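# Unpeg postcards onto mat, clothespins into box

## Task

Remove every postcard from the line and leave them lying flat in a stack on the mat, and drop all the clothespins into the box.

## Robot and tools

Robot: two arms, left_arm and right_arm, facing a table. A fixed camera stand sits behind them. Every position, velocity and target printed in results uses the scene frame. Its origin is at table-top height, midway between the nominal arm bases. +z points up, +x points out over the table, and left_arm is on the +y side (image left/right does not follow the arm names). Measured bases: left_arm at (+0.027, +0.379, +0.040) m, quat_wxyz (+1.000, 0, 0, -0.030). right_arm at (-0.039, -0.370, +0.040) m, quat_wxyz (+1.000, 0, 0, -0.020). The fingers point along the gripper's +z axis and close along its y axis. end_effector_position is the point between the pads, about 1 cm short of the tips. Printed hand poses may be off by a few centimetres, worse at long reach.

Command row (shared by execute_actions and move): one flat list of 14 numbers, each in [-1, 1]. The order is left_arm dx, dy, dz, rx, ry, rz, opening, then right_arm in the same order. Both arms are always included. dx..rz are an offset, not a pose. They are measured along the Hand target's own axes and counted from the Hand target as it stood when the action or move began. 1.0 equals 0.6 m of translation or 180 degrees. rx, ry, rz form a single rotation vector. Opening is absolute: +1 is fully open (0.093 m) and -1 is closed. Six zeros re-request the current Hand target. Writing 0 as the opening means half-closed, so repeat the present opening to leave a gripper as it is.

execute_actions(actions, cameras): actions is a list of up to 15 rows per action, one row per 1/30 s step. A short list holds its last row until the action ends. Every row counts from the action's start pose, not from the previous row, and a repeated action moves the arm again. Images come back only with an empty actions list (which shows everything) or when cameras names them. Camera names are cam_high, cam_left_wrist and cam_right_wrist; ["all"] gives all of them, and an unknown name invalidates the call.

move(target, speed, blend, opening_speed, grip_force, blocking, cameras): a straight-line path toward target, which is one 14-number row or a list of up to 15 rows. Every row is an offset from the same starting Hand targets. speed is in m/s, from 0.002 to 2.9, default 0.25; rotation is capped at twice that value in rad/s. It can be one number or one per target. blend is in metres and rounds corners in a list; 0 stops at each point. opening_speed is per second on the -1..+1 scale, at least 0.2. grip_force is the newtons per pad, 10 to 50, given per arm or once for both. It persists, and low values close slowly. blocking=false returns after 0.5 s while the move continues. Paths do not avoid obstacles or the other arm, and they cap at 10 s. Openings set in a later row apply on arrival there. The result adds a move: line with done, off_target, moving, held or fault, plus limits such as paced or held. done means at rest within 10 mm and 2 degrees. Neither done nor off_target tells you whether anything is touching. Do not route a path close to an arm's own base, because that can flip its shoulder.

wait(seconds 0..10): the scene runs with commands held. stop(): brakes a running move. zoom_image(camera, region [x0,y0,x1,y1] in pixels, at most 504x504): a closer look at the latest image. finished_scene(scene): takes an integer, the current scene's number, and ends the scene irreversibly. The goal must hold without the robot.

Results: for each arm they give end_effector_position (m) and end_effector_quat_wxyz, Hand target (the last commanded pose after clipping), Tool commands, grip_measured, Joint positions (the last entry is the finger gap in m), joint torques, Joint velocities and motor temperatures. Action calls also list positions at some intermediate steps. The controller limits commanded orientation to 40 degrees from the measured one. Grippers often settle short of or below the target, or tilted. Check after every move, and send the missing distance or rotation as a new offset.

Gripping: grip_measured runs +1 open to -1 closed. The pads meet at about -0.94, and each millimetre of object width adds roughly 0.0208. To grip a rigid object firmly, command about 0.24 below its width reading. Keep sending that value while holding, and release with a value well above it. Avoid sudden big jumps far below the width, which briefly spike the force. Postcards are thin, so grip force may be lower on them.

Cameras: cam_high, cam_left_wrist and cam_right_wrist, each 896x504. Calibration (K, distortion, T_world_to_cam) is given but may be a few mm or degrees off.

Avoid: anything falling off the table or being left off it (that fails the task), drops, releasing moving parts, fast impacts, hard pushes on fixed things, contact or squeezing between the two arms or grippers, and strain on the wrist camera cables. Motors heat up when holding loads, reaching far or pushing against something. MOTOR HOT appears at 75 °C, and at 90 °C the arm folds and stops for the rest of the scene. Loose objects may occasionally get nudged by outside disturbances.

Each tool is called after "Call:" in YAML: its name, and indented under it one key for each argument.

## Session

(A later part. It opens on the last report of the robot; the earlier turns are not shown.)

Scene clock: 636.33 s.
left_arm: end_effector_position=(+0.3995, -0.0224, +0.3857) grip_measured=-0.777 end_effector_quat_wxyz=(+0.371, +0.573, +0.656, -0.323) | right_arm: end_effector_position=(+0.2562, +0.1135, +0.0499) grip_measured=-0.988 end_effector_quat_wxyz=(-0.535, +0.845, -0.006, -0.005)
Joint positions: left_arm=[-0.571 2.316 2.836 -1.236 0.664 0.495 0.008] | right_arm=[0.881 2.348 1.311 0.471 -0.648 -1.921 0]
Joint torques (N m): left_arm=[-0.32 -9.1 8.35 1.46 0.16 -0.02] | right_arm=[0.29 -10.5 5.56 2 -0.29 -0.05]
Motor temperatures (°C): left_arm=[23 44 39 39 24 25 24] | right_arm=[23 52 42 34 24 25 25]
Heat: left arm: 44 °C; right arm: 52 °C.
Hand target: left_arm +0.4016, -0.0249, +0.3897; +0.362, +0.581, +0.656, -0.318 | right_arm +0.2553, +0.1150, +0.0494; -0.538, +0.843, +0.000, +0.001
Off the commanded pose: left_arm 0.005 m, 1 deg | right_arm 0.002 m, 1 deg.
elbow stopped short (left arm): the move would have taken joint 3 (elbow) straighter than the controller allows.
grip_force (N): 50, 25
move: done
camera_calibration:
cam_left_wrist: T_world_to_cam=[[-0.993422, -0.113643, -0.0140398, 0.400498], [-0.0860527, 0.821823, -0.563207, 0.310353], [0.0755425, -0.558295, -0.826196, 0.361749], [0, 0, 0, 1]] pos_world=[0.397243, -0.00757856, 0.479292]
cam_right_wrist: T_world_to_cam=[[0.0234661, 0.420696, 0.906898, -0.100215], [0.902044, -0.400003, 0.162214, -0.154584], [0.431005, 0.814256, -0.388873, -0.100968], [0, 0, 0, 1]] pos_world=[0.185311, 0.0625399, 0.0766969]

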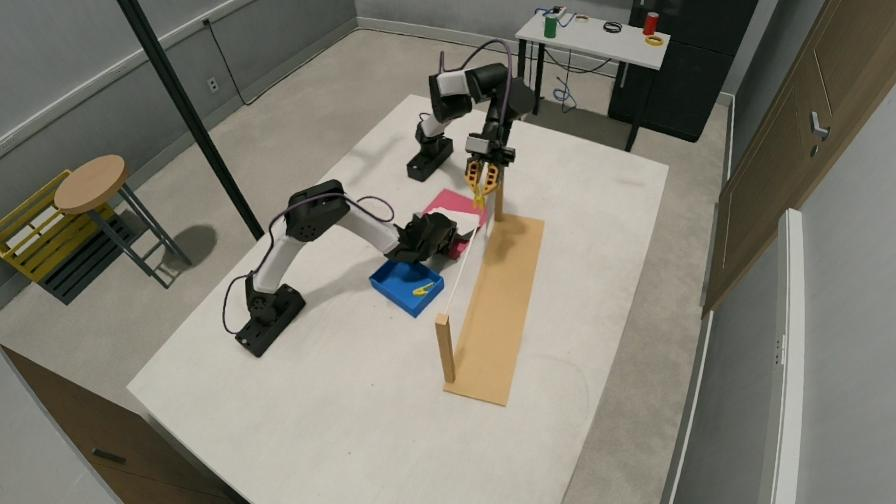

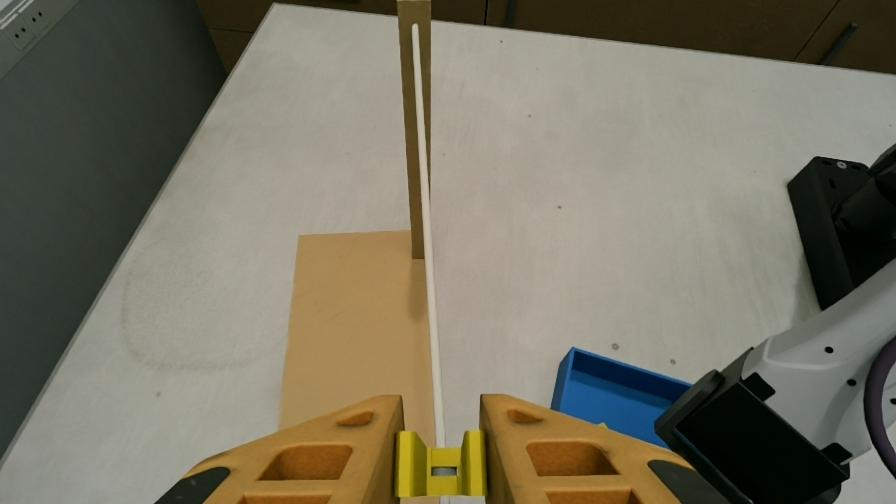

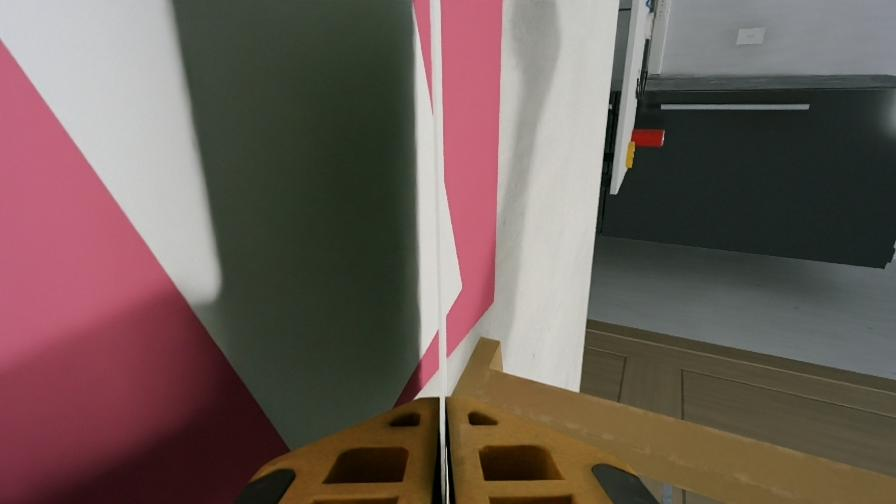

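Call:
move:
  target:
    - [0,0,0,0,0,0,-0.95,0,0.022,0.01,0,0,0,-1]
    - [0,0,0,0,0,0,-0.95,0,0.022,0.01,0,0,0,-0.75]
  speed: 0.05
  opening_speed: 0.4
  cameras: ["cam_right_wrist"]

Call:
execute_actions:
  actions: []

Call:
zoom_image:
  camera: "cam_high"
  region: [370, 150, 530, 330]

Scene clock: 642.40 s.
left_arm: end_effector_position=(+0.3995, -0.0224, +0.3857) grip_measured=-0.777 end_effector_quat_wxyz=(+0.371, +0.573, +0.656, -0.323) | right_arm: end_effector_position=(+0.2568, +0.1141, +0.0391) grip_measured=-0.752 end_effector_quat_wxyz=(-0.537, +0.843, -0.005, -0.003)
Joint positions: left_arm=[-0.571 2.316 2.836 -1.236 0.664 0.495 0.008] | right_arm=[0.881 2.382 1.311 0.512 -0.648 -1.921 0.009]
Joint torques (N m): left_arm=[-0.21 -9.11 8.38 1.48 0.2 -0.04] | right_arm=[0.27 -10.04 5.41 2 -0.29 -0.05]
Heat: left arm: 44 °C; right arm: 52 °C.
Hand target: left_arm +0.4016, -0.0249, +0.3897; +0.362, +0.581, +0.656, -0.318 | right_arm +0.2553, +0.1149, +0.0350; -0.538, +0.843, +0.000, +0.001
Off the commanded pose: left_arm 0.005 m, 1 deg | right_arm 0.004 m, 1 deg.
elbow stopped short (left arm): the move would have taken joint 3 (elbow) straighter than the controller allows.
grip_force (N): 50, 25
move: done
camera_calibration:
cam_right_wrist: T_world_to_cam=[[0.0188282, 0.415424, 0.909433, -0.0889962], [0.901212, -0.400947, 0.164492, -0.152819], [0.432969, 0.816495, -0.381934, -0.106978], [0, 0, 0, 1]] pos_world=[0.185716, 0.0630457, 0.0652151]
Images, in order (width x height): cam_right_wrist 896x504.

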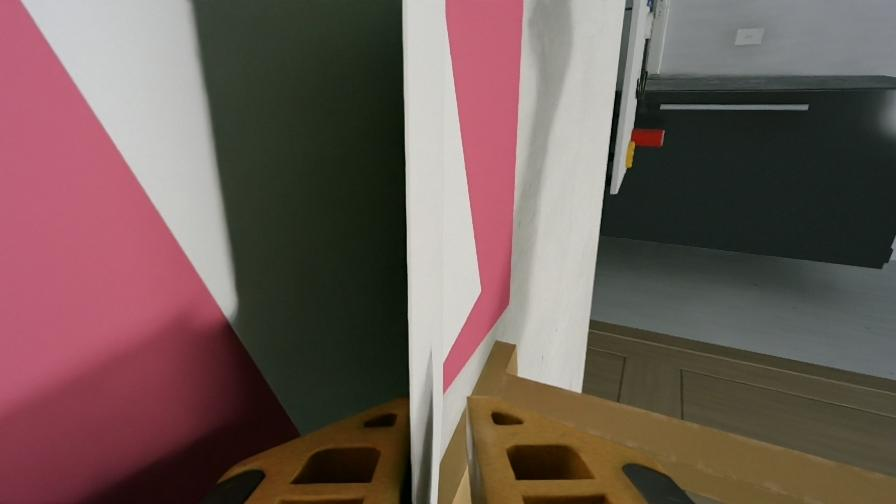

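Scene clock: 642.40 s.
left_arm: end_effector_position=(+0.3995, -0.0224, +0.3857) grip_measured=-0.777 end_effector_quat_wxyz=(+0.371, +0.573, +0.656, -0.323) | right_arm: end_effector_position=(+0.2568, +0.1141, +0.0391) grip_measured=-0.752 end_effector_quat_wxyz=(-0.537, +0.843, -0.005, -0.003)
Joint positions: left_arm=[-0.571 2.316 2.836 -1.236 0.664 0.495 0.008] | right_arm=[0.881 2.382 1.311 0.512 -0.648 -1.921 0.009]
Joint velocities: within noise
Joint torques (N m): left_arm=[-0.21 -9.11 8.38 1.48 0.2 -0.04] | right_arm=[0.27 -10.04 5.41 2 -0.29 -0.05]
Motor temperatures (°C): left_arm=[23 44 39 39 24 25 24] | right_arm=[23 52 42 34 24 25 25]
Heat: left arm: 44 °C; right arm: 52 °C.
Hand target: left_arm +0.4016, -0.0249, +0.3897; +0.362, +0.581, +0.656, -0.318 | right_arm +0.2553, +0.1149, +0.0350; -0.538, +0.843, +0.000, +0.001
Tool commands: left_gripper/opening=-0.95 right_gripper/opening=-0.75
Off the commanded pose: left_arm 0.005 m, 1 deg | right_arm 0.004 m, 1 deg.
grip_force (N): 50, 25
camera_calibration:
cam_left_wrist: T_world_to_cam=[[-0.993422, -0.113643, -0.0140398, 0.400498], [-0.0860527, 0.821823, -0.563207, 0.310353], [0.0755425, -0.558295, -0.826196, 0.361749], [0, 0, 0, 1]] pos_world=[0.397243, -0.00757856, 0.479292]
cam_right_wrist: T_world_to_cam=[[0.0188282, 0.415424, 0.909433, -0.0889962], [0.901212, -0.400947, 0.164492, -0.152819], [0.432969, 0.816495, -0.381934, -0.106978], [0, 0, 0, 1]] pos_world=[0.185716, 0.0630457, 0.0652151]

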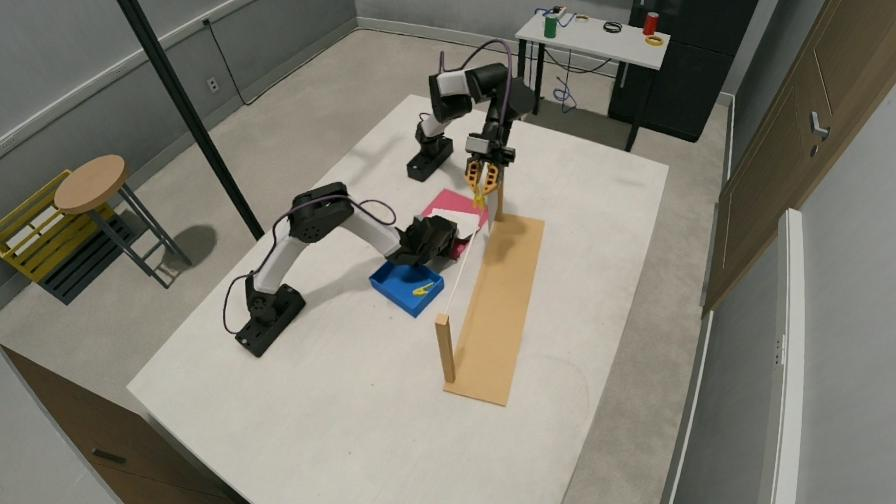

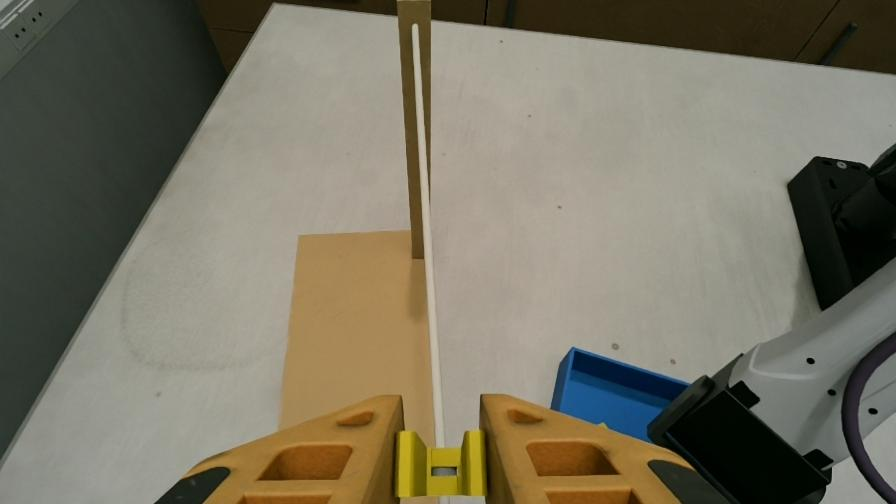

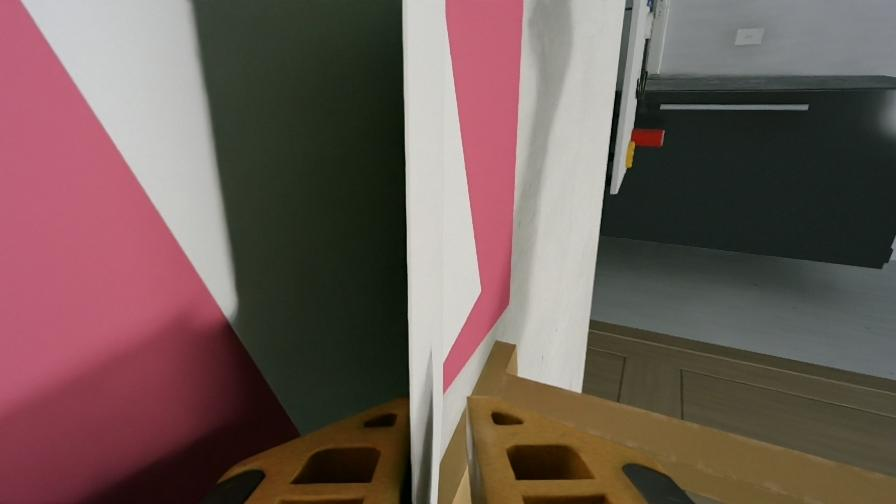

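Scaled by 2.800 from the camera's 896x504 image, which has a finer 1280x720 frame.

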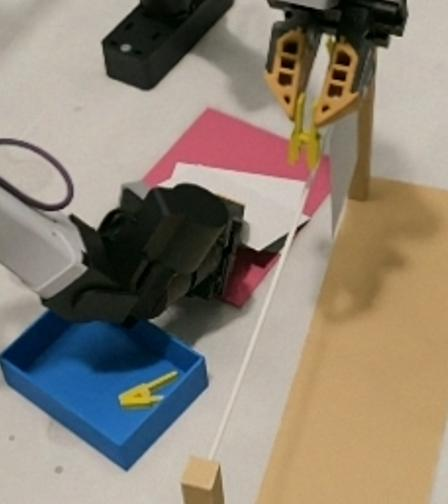

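Call:
move:
  target:
    - [0,0,0,0,0,0,-0.95,0,0.0315,-0.0683,0,0,0,-0.75]
    - [0,0,0,0,0,0,-0.95,0,-0.0513,-0.2077,0,0,0,-0.75]
    - [0,0,0,0,0,0,-0.95,-0.2083,-0.0497,-0.7497,0.2378,0.0232,0.5158,-0.75]
    - [0.0425,-0.218,0.025,0,0.03,0,-0.95,-0.2083,-0.0497,-0.7497,0.2378,0.0232,0.5158,-0.75]
    - [0.2618,-0.309,0.27,0,0.094,0,-0.95,-0.2083,-0.0497,-0.7497,0.2378,0.0232,0.5158,-0.75]
  speed: [0.06,0.2,0.4,0.25,0.25]
  blend: [0.005,0.02,0.03,0.03,0]
  cameras: ["all"]

Call:
zoom_image:
  camera: "cam_high"
  region: [370, 150, 530, 330]

Scene clock: 667.77 s.
left_arm: end_effector_position=(+0.2209, -0.0933, +0.1653) grip_measured=-0.777 end_effector_quat_wxyz=(+0.246, +0.626, +0.704, -0.227) | right_arm: end_effector_position=(+0.1315, -0.2786, +0.2546) grip_measured=-0.751 end_effector_quat_wxyz=(+0.628, -0.342, +0.617, +0.330)
Joint positions: left_arm=[-1.045 1.946 1.53 -0.506 0.227 0.271 0.008] | right_arm=[-0.525 0.328 0.059 0.572 -1.554 0.28 0.009]
Joint torques (N m): left_arm=[-0.13 -8.79 7.32 1.6 0.03 -0.06] | right_arm=[-0.77 1.13 6.13 1.21 0 0.1]
Heat: left arm: 45 °C; right arm: 52 °C.
Hand target: left_arm +0.2251, -0.0996, +0.1694; +0.262, +0.622, +0.702, -0.229 | right_arm +0.1298, -0.2807, +0.2509; +0.613, -0.353, +0.612, +0.353
Off the commanded pose: left_arm 0.009 m, 2 deg | right_arm 0.005 m, 3 deg.
elbow stopped short (left arm): the move would have taken joint 3 (elbow) straighter than the controller allows.
joint sent to its limit (right arm) — joint 5 (wrist yaw), lower limit. The joint targets are off in orientation, not in position.
grip_force (N): 50, 25
move: off_target (right_arm)
camera_calibration:
cam_left_wrist: T_world_to_cam=[[-0.995983, -0.0892612, 0.0071407, 0.211268], [-0.0881996, 0.964101, -0.250461, 0.191123], [0.0154721, -0.250085, -0.9681, 0.219057], [0, 0, 0, 1]] pos_world=[0.223887, -0.110621, 0.258429]
cam_right_wrist: T_world_to_cam=[[0.831305, -0.555619, 0.0148073, -0.269097], [-0.226587, -0.363101, -0.903779, 0.197964], [0.507533, 0.747961, -0.427744, 0.332944], [0, 0, 0, 1]] pos_world=[0.0995773, -0.326663, 0.325315]

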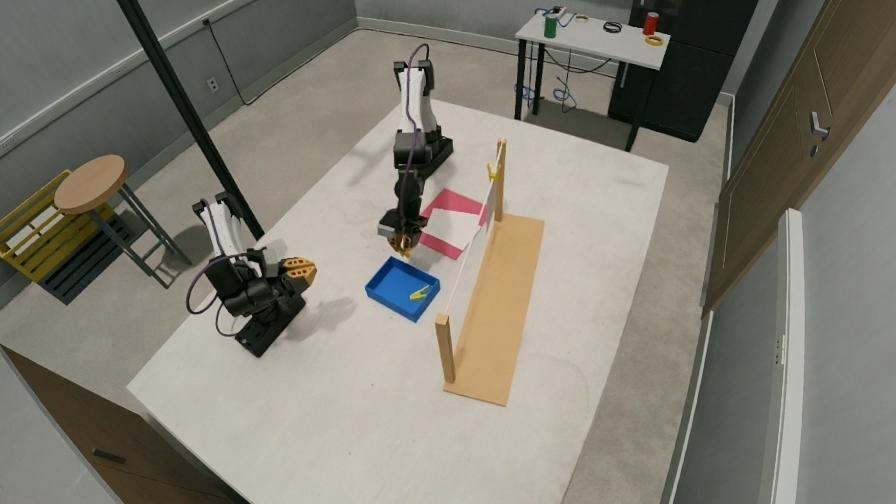

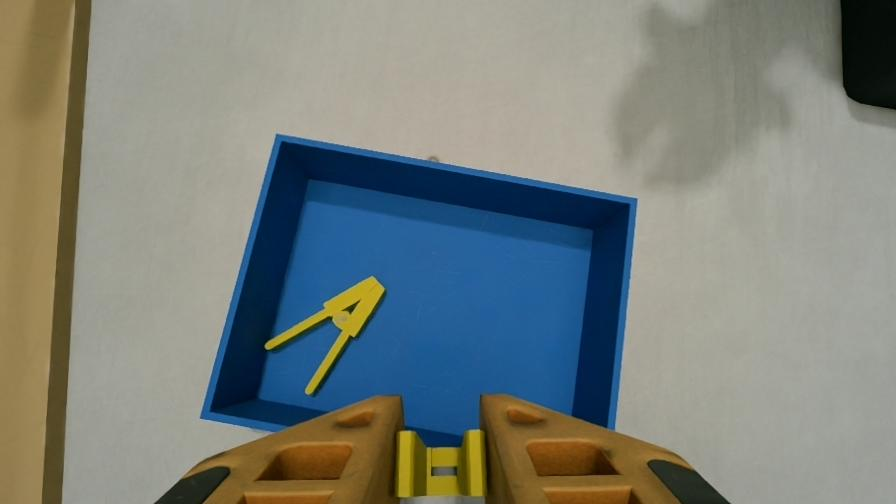

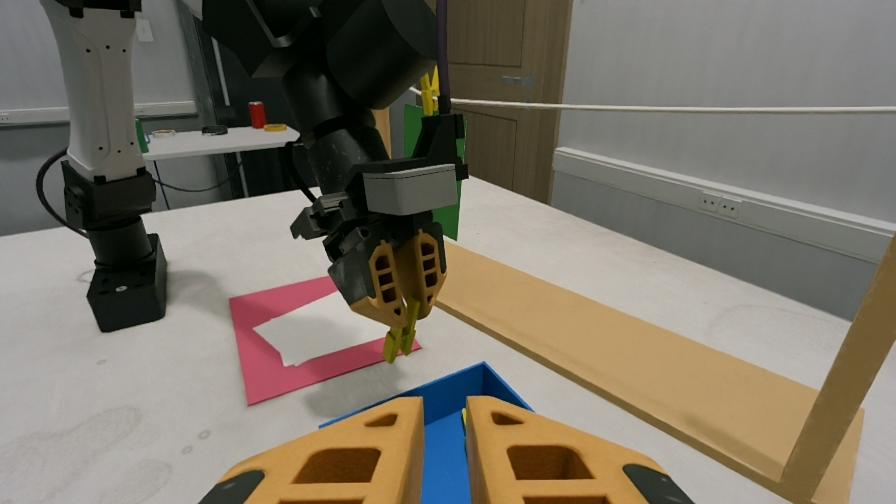

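Scaled by 2.800 from the camera's 896x504 image, which has a finer 1280x720 frame.

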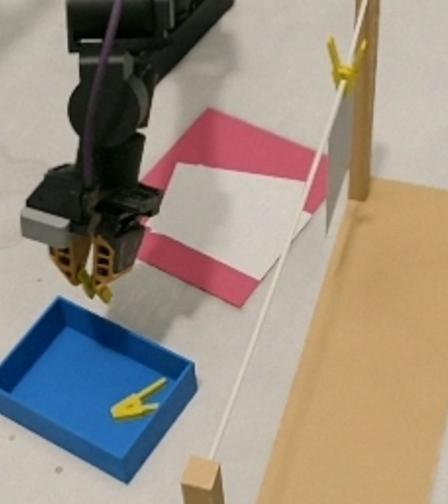

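Call:
move:
  target: [0.035,-0.011,0.168,0,0,0,-0.95,0,0,0,0,0,0,-0.75]
  speed: 0.12
  cameras: ["all"]

Call:
zoom_image:
  camera: "cam_right_wrist"
  region: [200, 200, 560, 450]

Scene clock: 678.03 s.
left_arm: end_effector_position=(+0.2204, -0.1350, +0.0730) grip_measured=-0.777 end_effector_quat_wxyz=(+0.240, +0.626, +0.708, -0.223) | right_arm: end_effector_position=(+0.1315, -0.2786, +0.2546) grip_measured=-0.751 end_effector_quat_wxyz=(+0.628, -0.342, +0.617, +0.330)
Joint positions: left_arm=[-1.089 2.197 1.535 -0.267 0.198 0.233 0.008] | right_arm=[-0.525 0.328 0.059 0.572 -1.554 0.28 0.009]
Joint torques (N m): left_arm=[-0.62 -8.73 9.43 1.59 0 -0.02] | right_arm=[-0.76 1.09 6.09 1.21 0 0.1]
Heat: left arm: 45 °C; right arm: 48 °C.
Hand target: left_arm +0.2251, -0.1497, +0.0792; +0.262, +0.622, +0.702, -0.229 | right_arm +0.1298, -0.2807, +0.2509; +0.613, -0.353, +0.612, +0.353
Off the commanded pose: left_arm 0.017 m, 3 deg | right_arm 0.005 m, 3 deg.
joint sent to its limit (right arm) — joint 5 (wrist yaw), lower limit. The joint targets are off in orientation, not in position.
grip_force (N): 50, 25
move: off_target (left_arm, right_arm)
camera_calibration:
cam_left_wrist: T_world_to_cam=[[-0.995556, -0.0935194, 0.0110476, 0.206806], [-0.0934703, 0.967067, -0.23674, 0.208757], [0.011456, -0.23672, -0.97151, 0.122137], [0, 0, 0, 1]] pos_world=[0.224001, -0.153629, 0.165794]
cam_right_wrist: T_world_to_cam=[[0.831305, -0.555619, 0.0148073, -0.269097], [-0.226587, -0.363101, -0.903779, 0.197964], [0.507533, 0.747961, -0.427744, 0.332944], [0, 0, 0, 1]] pos_world=[0.0995773, -0.326663, 0.325315]

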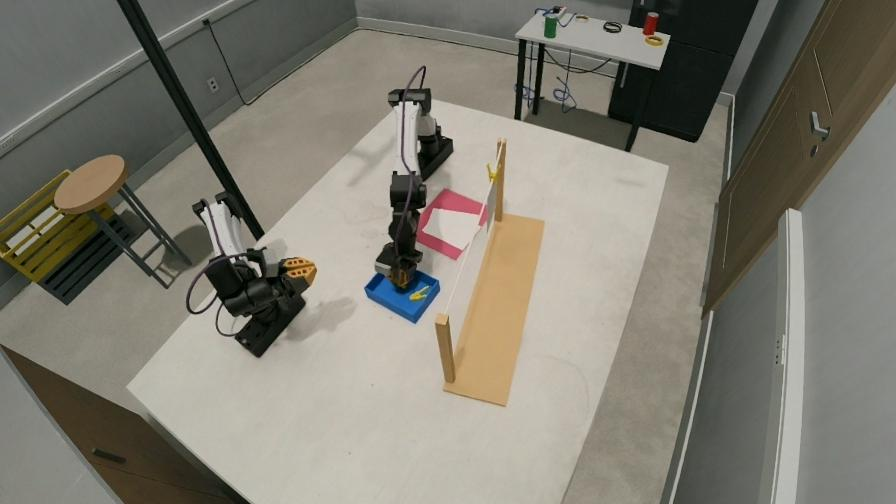

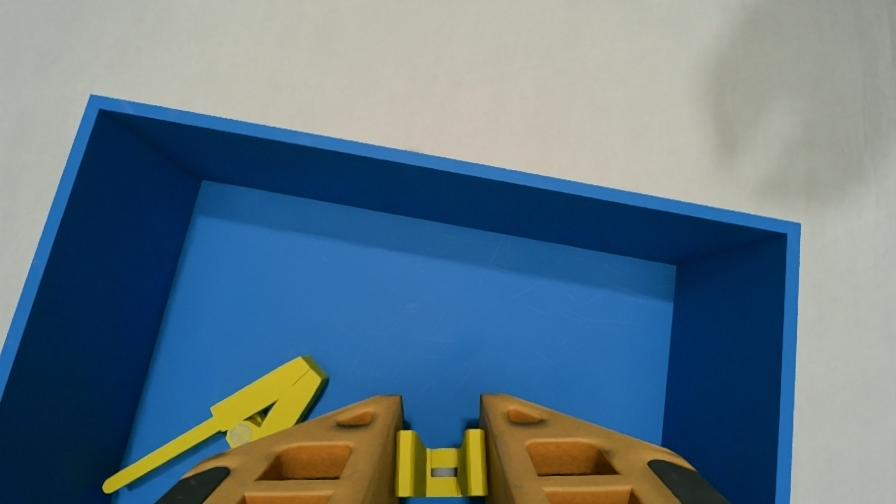

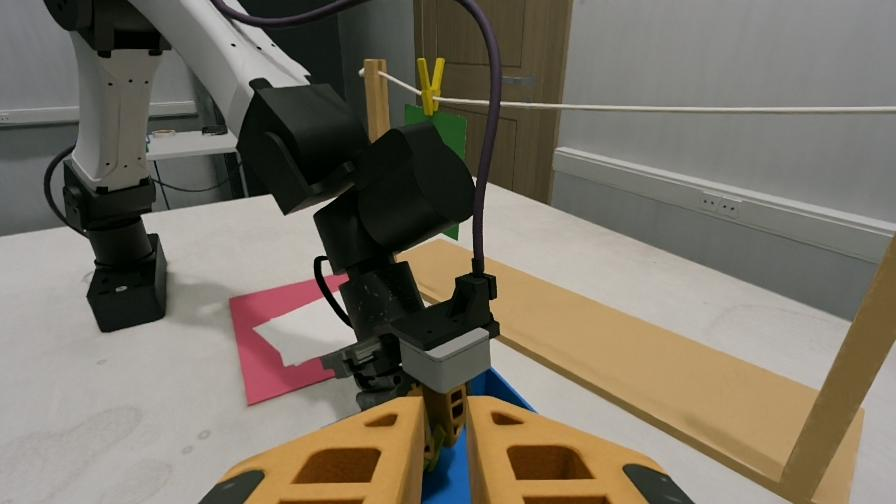

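Scaled by 1.400 from the camera's 896x504 image, which has a finer 1280x720 frame.

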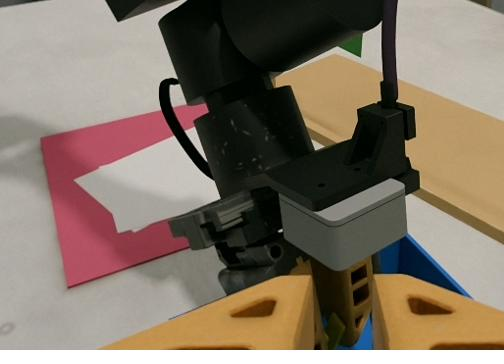

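Call:
move:
  target: [0.005,0,-0.015,0,0,0,-0.3,0,0,0,0,0,0,-0.75]
  speed: 0.05
  opening_speed: 0.6
  cameras: ["cam_left_wrist"]

Scene clock: 685.80 s.
left_arm: end_effector_position=(+0.2206, -0.1351, +0.0730) grip_measured=-0.299 end_effector_quat_wxyz=(+0.240, +0.625, +0.708, -0.223) | right_arm: end_effector_position=(+0.1315, -0.2786, +0.2546) grip_measured=-0.751 end_effector_quat_wxyz=(+0.628, -0.342, +0.617, +0.330)
Joint positions: left_arm=[-1.089 2.197 1.535 -0.267 0.197 0.232 0.031] | right_arm=[-0.525 0.328 0.059 0.572 -1.554 0.28 0.009]
Joint torques (N m): left_arm=[-0.17 -11.52 6.46 1.63 0.02 0.03] | right_arm=[-0.73 1.09 6.12 1.22 0 0.1]
Motor temperatures (°C): left_arm=[23 43 39 39 23 25 25] | right_arm=[23 46 39 34 24 25 24]
Heat: left arm: 43 °C; right arm: 46 °C.
Hand target: left_arm +0.2241, -0.1417, +0.0841; +0.262, +0.622, +0.702, -0.229 | right_arm +0.1298, -0.2807, +0.2509; +0.613, -0.353, +0.612, +0.353
Off the commanded pose: left_arm 0.013 m, 3 deg | right_arm 0.005 m, 3 deg.
joint sent to its limit (right arm) — joint 5 (wrist yaw), lower limit. The joint targets are off in orientation, not in position.
grip_force (N): 50, 25
move: off_target (left_arm, right_arm)
camera_calibration:
cam_left_wrist: T_world_to_cam=[[-0.995465, -0.0945237, 0.0107133, 0.206787], [-0.09436, 0.966849, -0.237276, 0.209043], [0.0120701, -0.237211, -0.971383, 0.122001], [0, 0, 0, 1]] pos_world=[0.224102, -0.153627, 0.165896]
Images, in order (width x height): cam_left_wrist 896x504.

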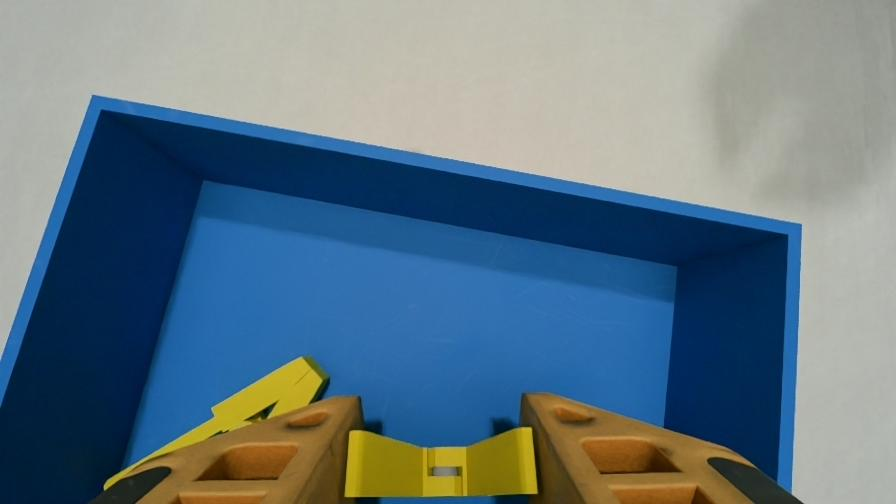

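Call:
move:
  target:
    - [0,0,0,0,0,0,0.2,0,0,0,0,0,0,-0.75]
    - [0,0,0,0,0,0,0.2,0,0,0,0,0,0,-0.75]
  opening_speed: 0.6
  cameras: ["cam_left_wrist"]

Scene clock: 690.23 s.
left_arm: end_effector_position=(+0.2207, -0.1352, +0.0732) grip_measured=+0.198 end_effector_quat_wxyz=(+0.241, +0.625, +0.708, -0.223) | right_arm: end_effector_position=(+0.1315, -0.2786, +0.2546) grip_measured=-0.751 end_effector_quat_wxyz=(+0.628, -0.342, +0.617, +0.330)
Joint positions: left_arm=[-1.089 2.197 1.535 -0.266 0.197 0.232 0.055] | right_arm=[-0.525 0.328 0.059 0.572 -1.554 0.28 0.009]
Joint torques (N m): left_arm=[-0.24 -11.56 6.6 1.62 0.04 0.03] | right_arm=[-0.73 1.1 6.15 1.21 0 0.1]
Heat: left arm: 43 °C; right arm: 45 °C.
Hand target: left_arm +0.2241, -0.1417, +0.0841; +0.262, +0.622, +0.702, -0.229 | right_arm +0.1298, -0.2807, +0.2509; +0.613, -0.353, +0.612, +0.353
Off the commanded pose: left_arm 0.013 m, 3 deg | right_arm 0.005 m, 3 deg.
joint sent to its limit (right arm) — joint 5 (wrist yaw), lower limit. The joint targets are off in orientation, not in position.
grip_force (N): 50, 25
move: off_target (left_arm, right_arm)
camera_calibration:
cam_left_wrist: T_world_to_cam=[[-0.995462, -0.0945783, 0.0104799, 0.206806], [-0.0943496, 0.966693, -0.237913, 0.209243], [0.0123705, -0.237822, -0.97123, 0.12189], [0, 0, 0, 1]] pos_world=[0.224102, -0.153726, 0.165997]
Images, in order (width x height): cam_left_wrist 896x504.

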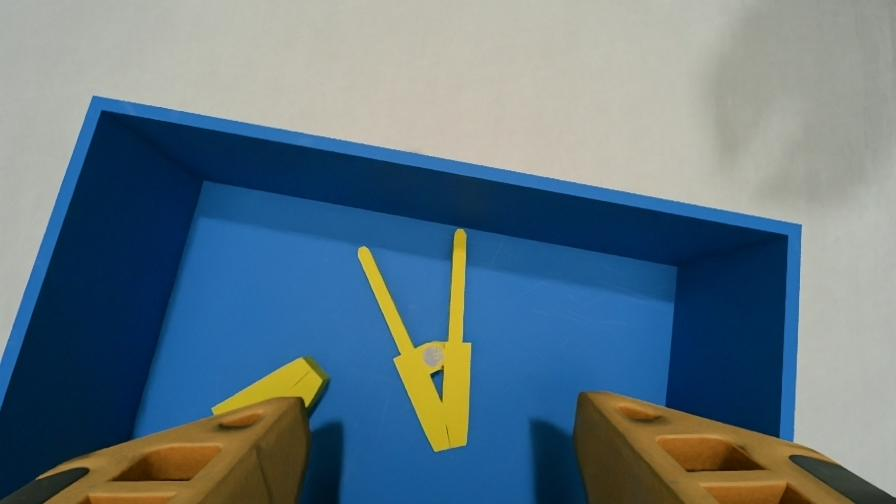

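Call:
move:
  target:
    - [-0.1925,0.0055,-0.2747,0,0,0,0.2,0,0,0,0,0,0,-0.75]
    - [-0.0053,0.1042,-0.7347,0,-0.012,0,0.2,0.0333,-0.0758,0.1017,-0.07,0,0,-0.75]
    - [0.0612,0.3192,-0.7248,0,-0.025,0,0.4,0.1517,-0.1328,0.618,-0.2,0,0,0.3]
  speed: [0.2,0.3,0.3]
  blend: [0.03,0.04,0]
  cameras: ["all"]

Call:
zoom_image:
  camera: "cam_high"
  region: [370, 130, 550, 330]

Scene clock: 713.30 s.
left_arm: end_effector_position=(+0.3727, +0.1918, +0.3827) grip_measured=+0.398 end_effector_quat_wxyz=(+0.323, +0.588, +0.702, -0.239) | right_arm: end_effector_position=(+0.3811, -0.0020, +0.1549) grip_measured=+0.299 end_effector_quat_wxyz=(-0.473, +0.523, -0.479, -0.523)
Joint positions: left_arm=[-0.146 1.862 2.296 -1.57 0.728 1.021 0.064] | right_arm=[0.47 2.427 1.449 0.96 -1.236 -0.011 0.06]
Joint torques (N m): left_arm=[0.28 -6.43 8.08 0.89 0.54 0.13] | right_arm=[-0.06 -10.76 8.59 1.62 -0.19 0.09]
Heat: left arm: 44 °C; right arm: 42 °C.
Hand target: left_arm +0.3746, +0.1905, +0.3910; +0.289, +0.612, +0.691, -0.253 | right_arm +0.3846, +0.0003, +0.1601; -0.474, +0.525, -0.473, -0.525
Off the commanded pose: left_arm 0.009 m, 5 deg | right_arm 0.007 m, 1 deg.
joint read past its limit (left arm) — joint 4 (wrist pitch), lower limit.
joint sent to its limit (left arm) — joint 4 (wrist pitch), lower limit. The joint targets are off in orientation, not in position.
grip_force (N): 50, 25
move: off_target (left_arm); target 3's new opening was sent with left_arm's hand 0.009 m and 5 deg from that target
camera_calibration:
cam_left_wrist: T_world_to_cam=[[-0.983906, -0.171253, -0.0510049, 0.419768], [-0.138835, 0.91236, -0.385128, 0.064401], [0.112489, -0.371849, -0.921452, 0.467831], [0, 0, 0, 1]] pos_world=[0.369328, 0.187092, 0.477296]
cam_right_wrist: T_world_to_cam=[[0.99611, 0.0870866, -0.0134618, -0.378541], [0.0260833, -0.437302, -0.898936, 0.167693], [-0.0841722, 0.895088, -0.437872, 0.184115], [0, 0, 0, 1]] pos_world=[0.388192, -0.0585009, 0.226269]

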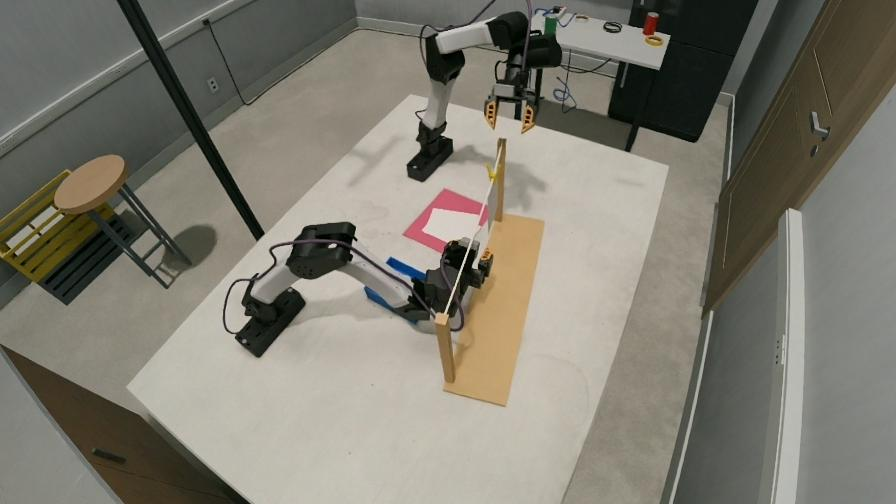

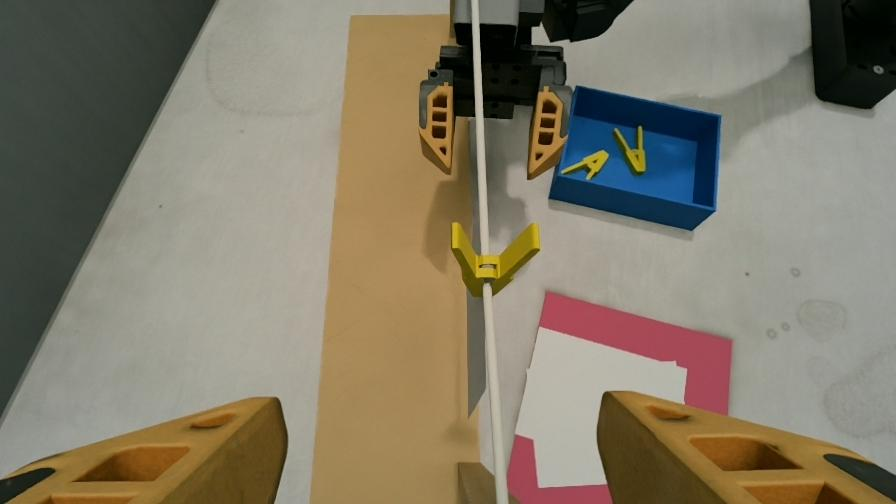

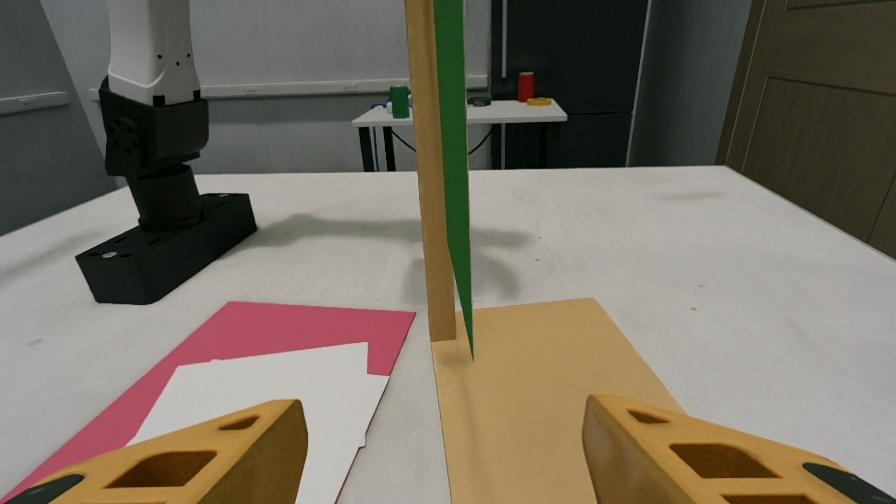

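Scaled by 2.520 from the camera's 896x504 image, which has a finer 1280x720 frame.

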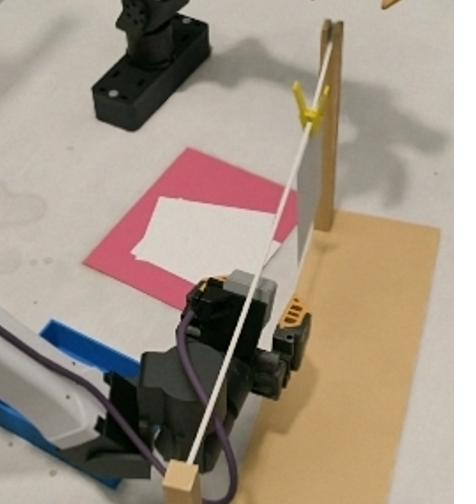

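Call:
move:
  target:
    - [0,0,0,0,0,0,0.4,0,-0.015,0.161,-0.022,0,0,0.3]
    - [0,0,0,0,0,0,0.4,0,-0.015,0.161,-0.022,0,0,-1]
  speed: 0.1
  cameras: ["all"]

Scene clock: 732.00 s.
left_arm: end_effector_position=(+0.3727, +0.1918, +0.3827) grip_measured=+0.398 end_effector_quat_wxyz=(+0.323, +0.588, +0.702, -0.239) | right_arm: end_effector_position=(+0.3795, +0.0931, +0.1552) grip_measured=-0.988 end_effector_quat_wxyz=(-0.450, +0.542, -0.457, -0.543)
Joint positions: left_arm=[-0.146 1.862 2.296 -1.57 0.728 1.021 0.064] | right_arm=[0.624 2.612 1.832 0.763 -1.165 -0.008 0]
Joint torques (N m): left_arm=[0.31 -6.45 8.02 0.89 0.53 0.15] | right_arm=[0.25 -11.9 9.54 1.66 -0.03 0.06]
Heat: left arm: 43 °C; right arm: 48 °C.
Hand target: left_arm +0.3746, +0.1905, +0.3910; +0.289, +0.612, +0.691, -0.253 | right_arm +0.3835, +0.0974, +0.1602; -0.455, +0.541, -0.455, -0.541
Off the commanded pose: left_arm 0.009 m, 5 deg | right_arm 0.008 m, 1 deg.
joint read past its limit (left arm) — joint 4 (wrist pitch), lower limit.
joint sent to its limit (left arm) — joint 4 (wrist pitch), lower limit. The joint targets are off in orientation, not in position.
grip_force (N): 50, 25
move: off_target (left_arm)
camera_calibration:
cam_left_wrist: T_world_to_cam=[[-0.983906, -0.171253, -0.0510049, 0.419768], [-0.138835, 0.91236, -0.385128, 0.064401], [0.112489, -0.371849, -0.921452, 0.467831], [0, 0, 0, 1]] pos_world=[0.369328, 0.187092, 0.477296]
cam_right_wrist: T_world_to_cam=[[0.985394, 0.169526, -0.0161003, -0.388499], [0.0601483, -0.434948, -0.898444, 0.196271], [-0.159312, 0.884353, -0.438792, 0.128719], [0, 0, 0, 1]] pos_world=[0.391525, 0.0373954, 0.226564]

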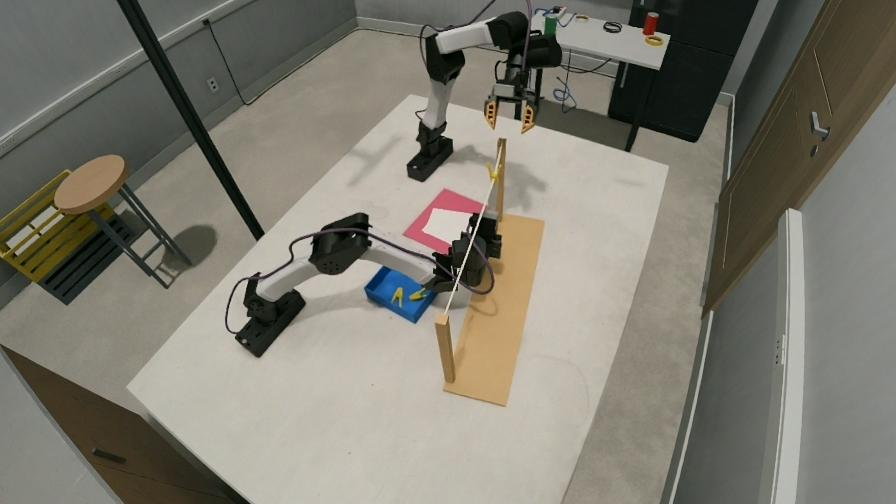

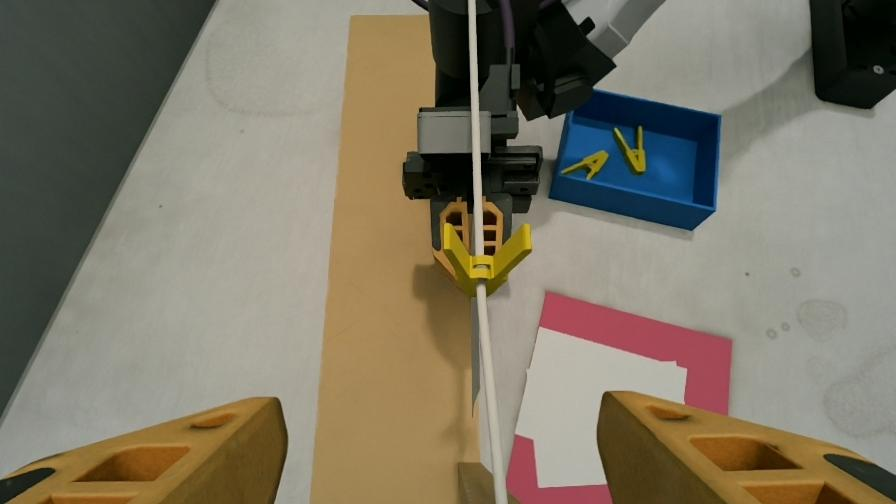

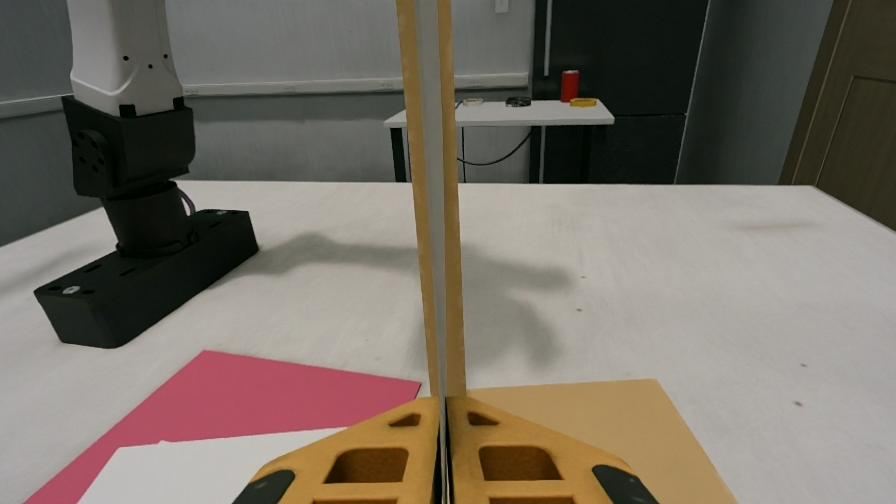

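Call:
move:
  target:
    - [-0.0135,-0.0115,0.1527,0,0,0,0.4,0,0,0,0,0,0,-1]
    - [-0.0135,-0.0115,0.1527,0,0,0,-0.95,0,0,0,0,0,0,-1]
  speed: 0.1
  opening_speed: 0.5
  cameras: ["all"]

Scene clock: 746.23 s.
left_arm: end_effector_position=(+0.3724, +0.1220, +0.3348) grip_measured=-0.944 end_effector_quat_wxyz=(+0.286, +0.612, +0.691, -0.256) | right_arm: end_effector_position=(+0.3796, +0.0931, +0.1552) grip_measured=-0.988 end_effector_quat_wxyz=(-0.450, +0.542, -0.457, -0.543)
Joint positions: left_arm=[-0.334 1.889 2.124 -1.349 0.667 0.894 0] | right_arm=[0.624 2.612 1.832 0.763 -1.164 -0.008 0]
Joint torques (N m): left_arm=[-0.23 -7.21 5.87 1.12 0.29 -0.02] | right_arm=[0.25 -11.92 9.52 1.67 -0.04 0.05]
Motor temperatures (°C): left_arm=[23 42 38 36 24 25 23] | right_arm=[23 53 43 34 24 25 24]
Heat: left arm: 42 °C; right arm: 53 °C.
Hand target: left_arm +0.3767, +0.1196, +0.3320; +0.289, +0.612, +0.691, -0.253 | right_arm +0.3835, +0.0974, +0.1602; -0.455, +0.541, -0.455, -0.541
Off the commanded pose: left_arm 0.006 m, 0 deg | right_arm 0.008 m, 1 deg.
grip_force (N): 50, 25
move: done
camera_calibration:
cam_left_wrist: T_world_to_cam=[[-0.9953, -0.0967674, -0.00382233, 0.384443], [-0.0892496, 0.931866, -0.351653, 0.0775629], [0.0375905, -0.349659, -0.936122, 0.427843], [0, 0, 0, 1]] pos_world=[0.373475, 0.114522, 0.429258]
cam_right_wrist: T_world_to_cam=[[0.985466, 0.169117, -0.0160098, -0.388533], [0.0600603, -0.435028, -0.898412, 0.196301], [-0.158902, 0.884392, -0.438862, 0.128573], [0, 0, 0, 1]] pos_world=[0.391527, 0.0373955, 0.226564]

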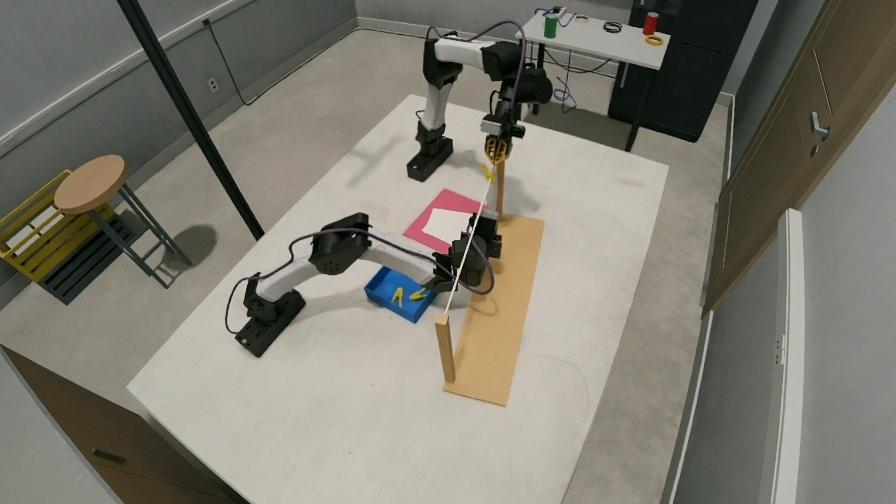

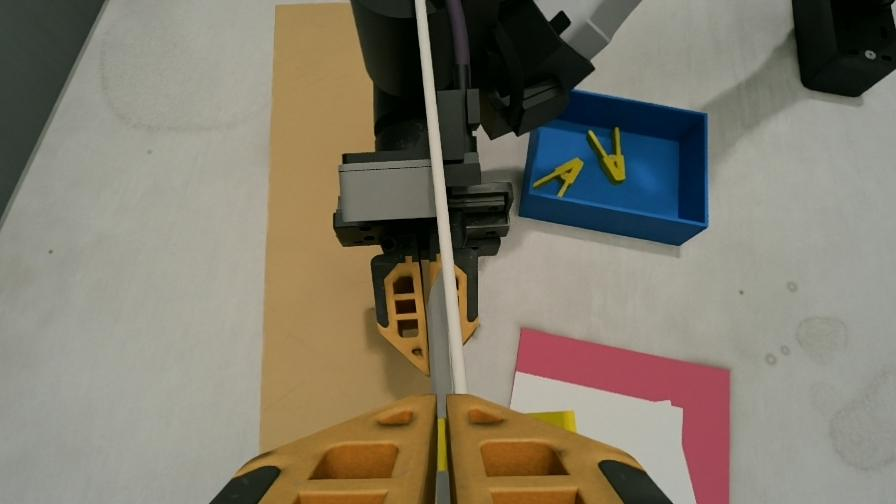

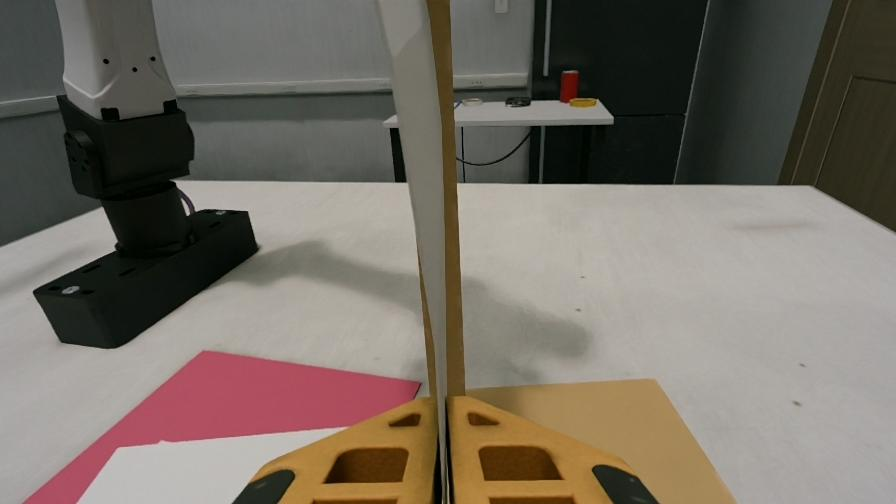

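Call:
move:
  target:
    - [0,0,0,0,0,0,-0.7,0,0,0,0,0,0,-1]
    - [0,0,0,0,0,0,-0.7,0,0,0,0,0,0,-1]
    - [-0.03,0,-0.045,0,0,0,-0.7,0,0,0,0,0,0,-1]
  speed: 0.06
  cameras: ["cam_left_wrist","cam_right_wrist"]

Scene clock: 752.97 s.
left_arm: end_effector_position=(+0.3712, +0.1247, +0.3600) grip_measured=-0.702 end_effector_quat_wxyz=(+0.281, +0.611, +0.694, -0.257) | right_arm: end_effector_position=(+0.3796, +0.0931, +0.1552) grip_measured=-0.988 end_effector_quat_wxyz=(-0.450, +0.542, -0.457, -0.543)
Joint positions: left_arm=[-0.329 1.977 2.376 -1.527 0.667 0.898 0.012] | right_arm=[0.624 2.612 1.832 0.763 -1.164 -0.008 0]
Joint torques (N m): left_arm=[0.61 -7.05 8.38 0.87 0.38 0.15] | right_arm=[0.23 -11.89 9.55 1.66 -0.03 0.06]
Heat: left arm: 41 °C; right arm: 54 °C.
Hand target: left_arm +0.3758, +0.1259, +0.3640; +0.289, +0.612, +0.691, -0.253 | right_arm +0.3835, +0.0974, +0.1602; -0.455, +0.541, -0.455, -0.541
Off the commanded pose: left_arm 0.006 m, 1 deg | right_arm 0.008 m, 1 deg.
grip_force (N): 50, 25
move: done
camera_calibration:
cam_left_wrist: T_world_to_cam=[[-0.995062, -0.0990435, 0.00652396, 0.380136], [-0.0952018, 0.933736, -0.345071, 0.0834675], [0.0280854, -0.343988, -0.938554, 0.456134], [0, 0, 0, 1]] pos_world=[0.373394, 0.116618, 0.454429]
cam_right_wrist: T_world_to_cam=[[0.985466, 0.169117, -0.0160098, -0.388533], [0.0600603, -0.435028, -0.898412, 0.196301], [-0.158902, 0.884392, -0.438862, 0.128573], [0, 0, 0, 1]] pos_world=[0.391527, 0.0373955, 0.226564]
Images, in order (width x height): cam_left_wrist 896x504, cam_right_wrist 896x504.

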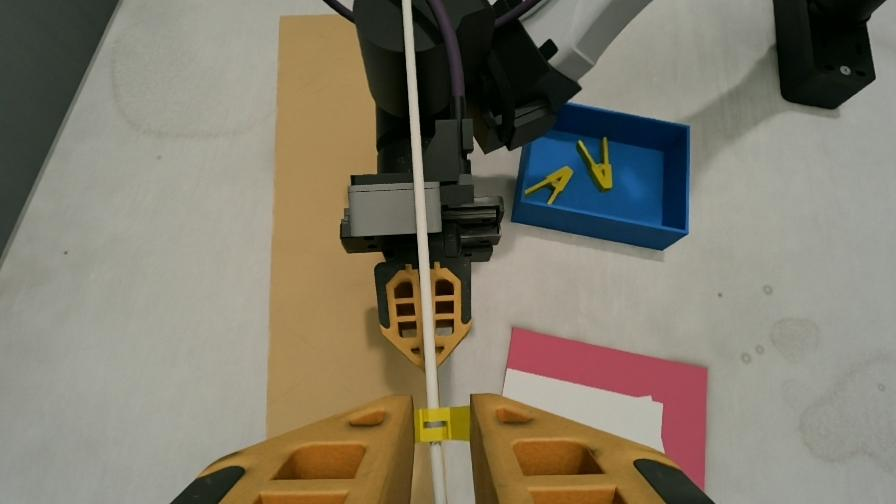

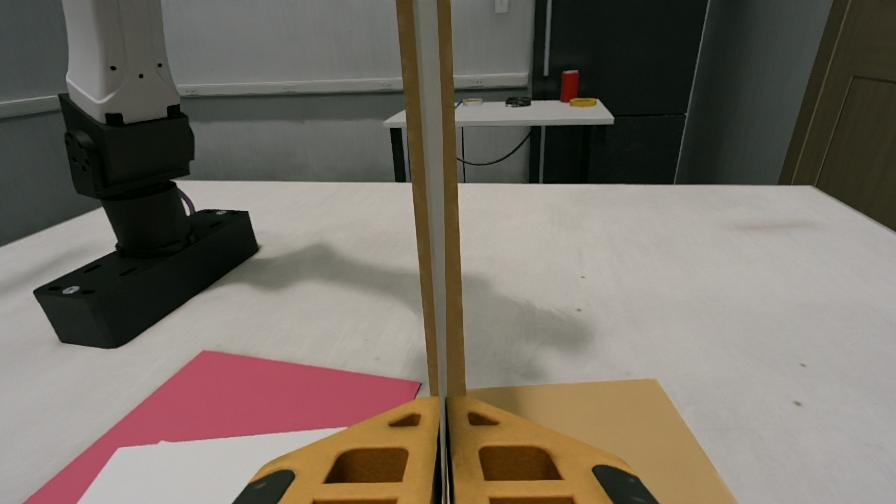

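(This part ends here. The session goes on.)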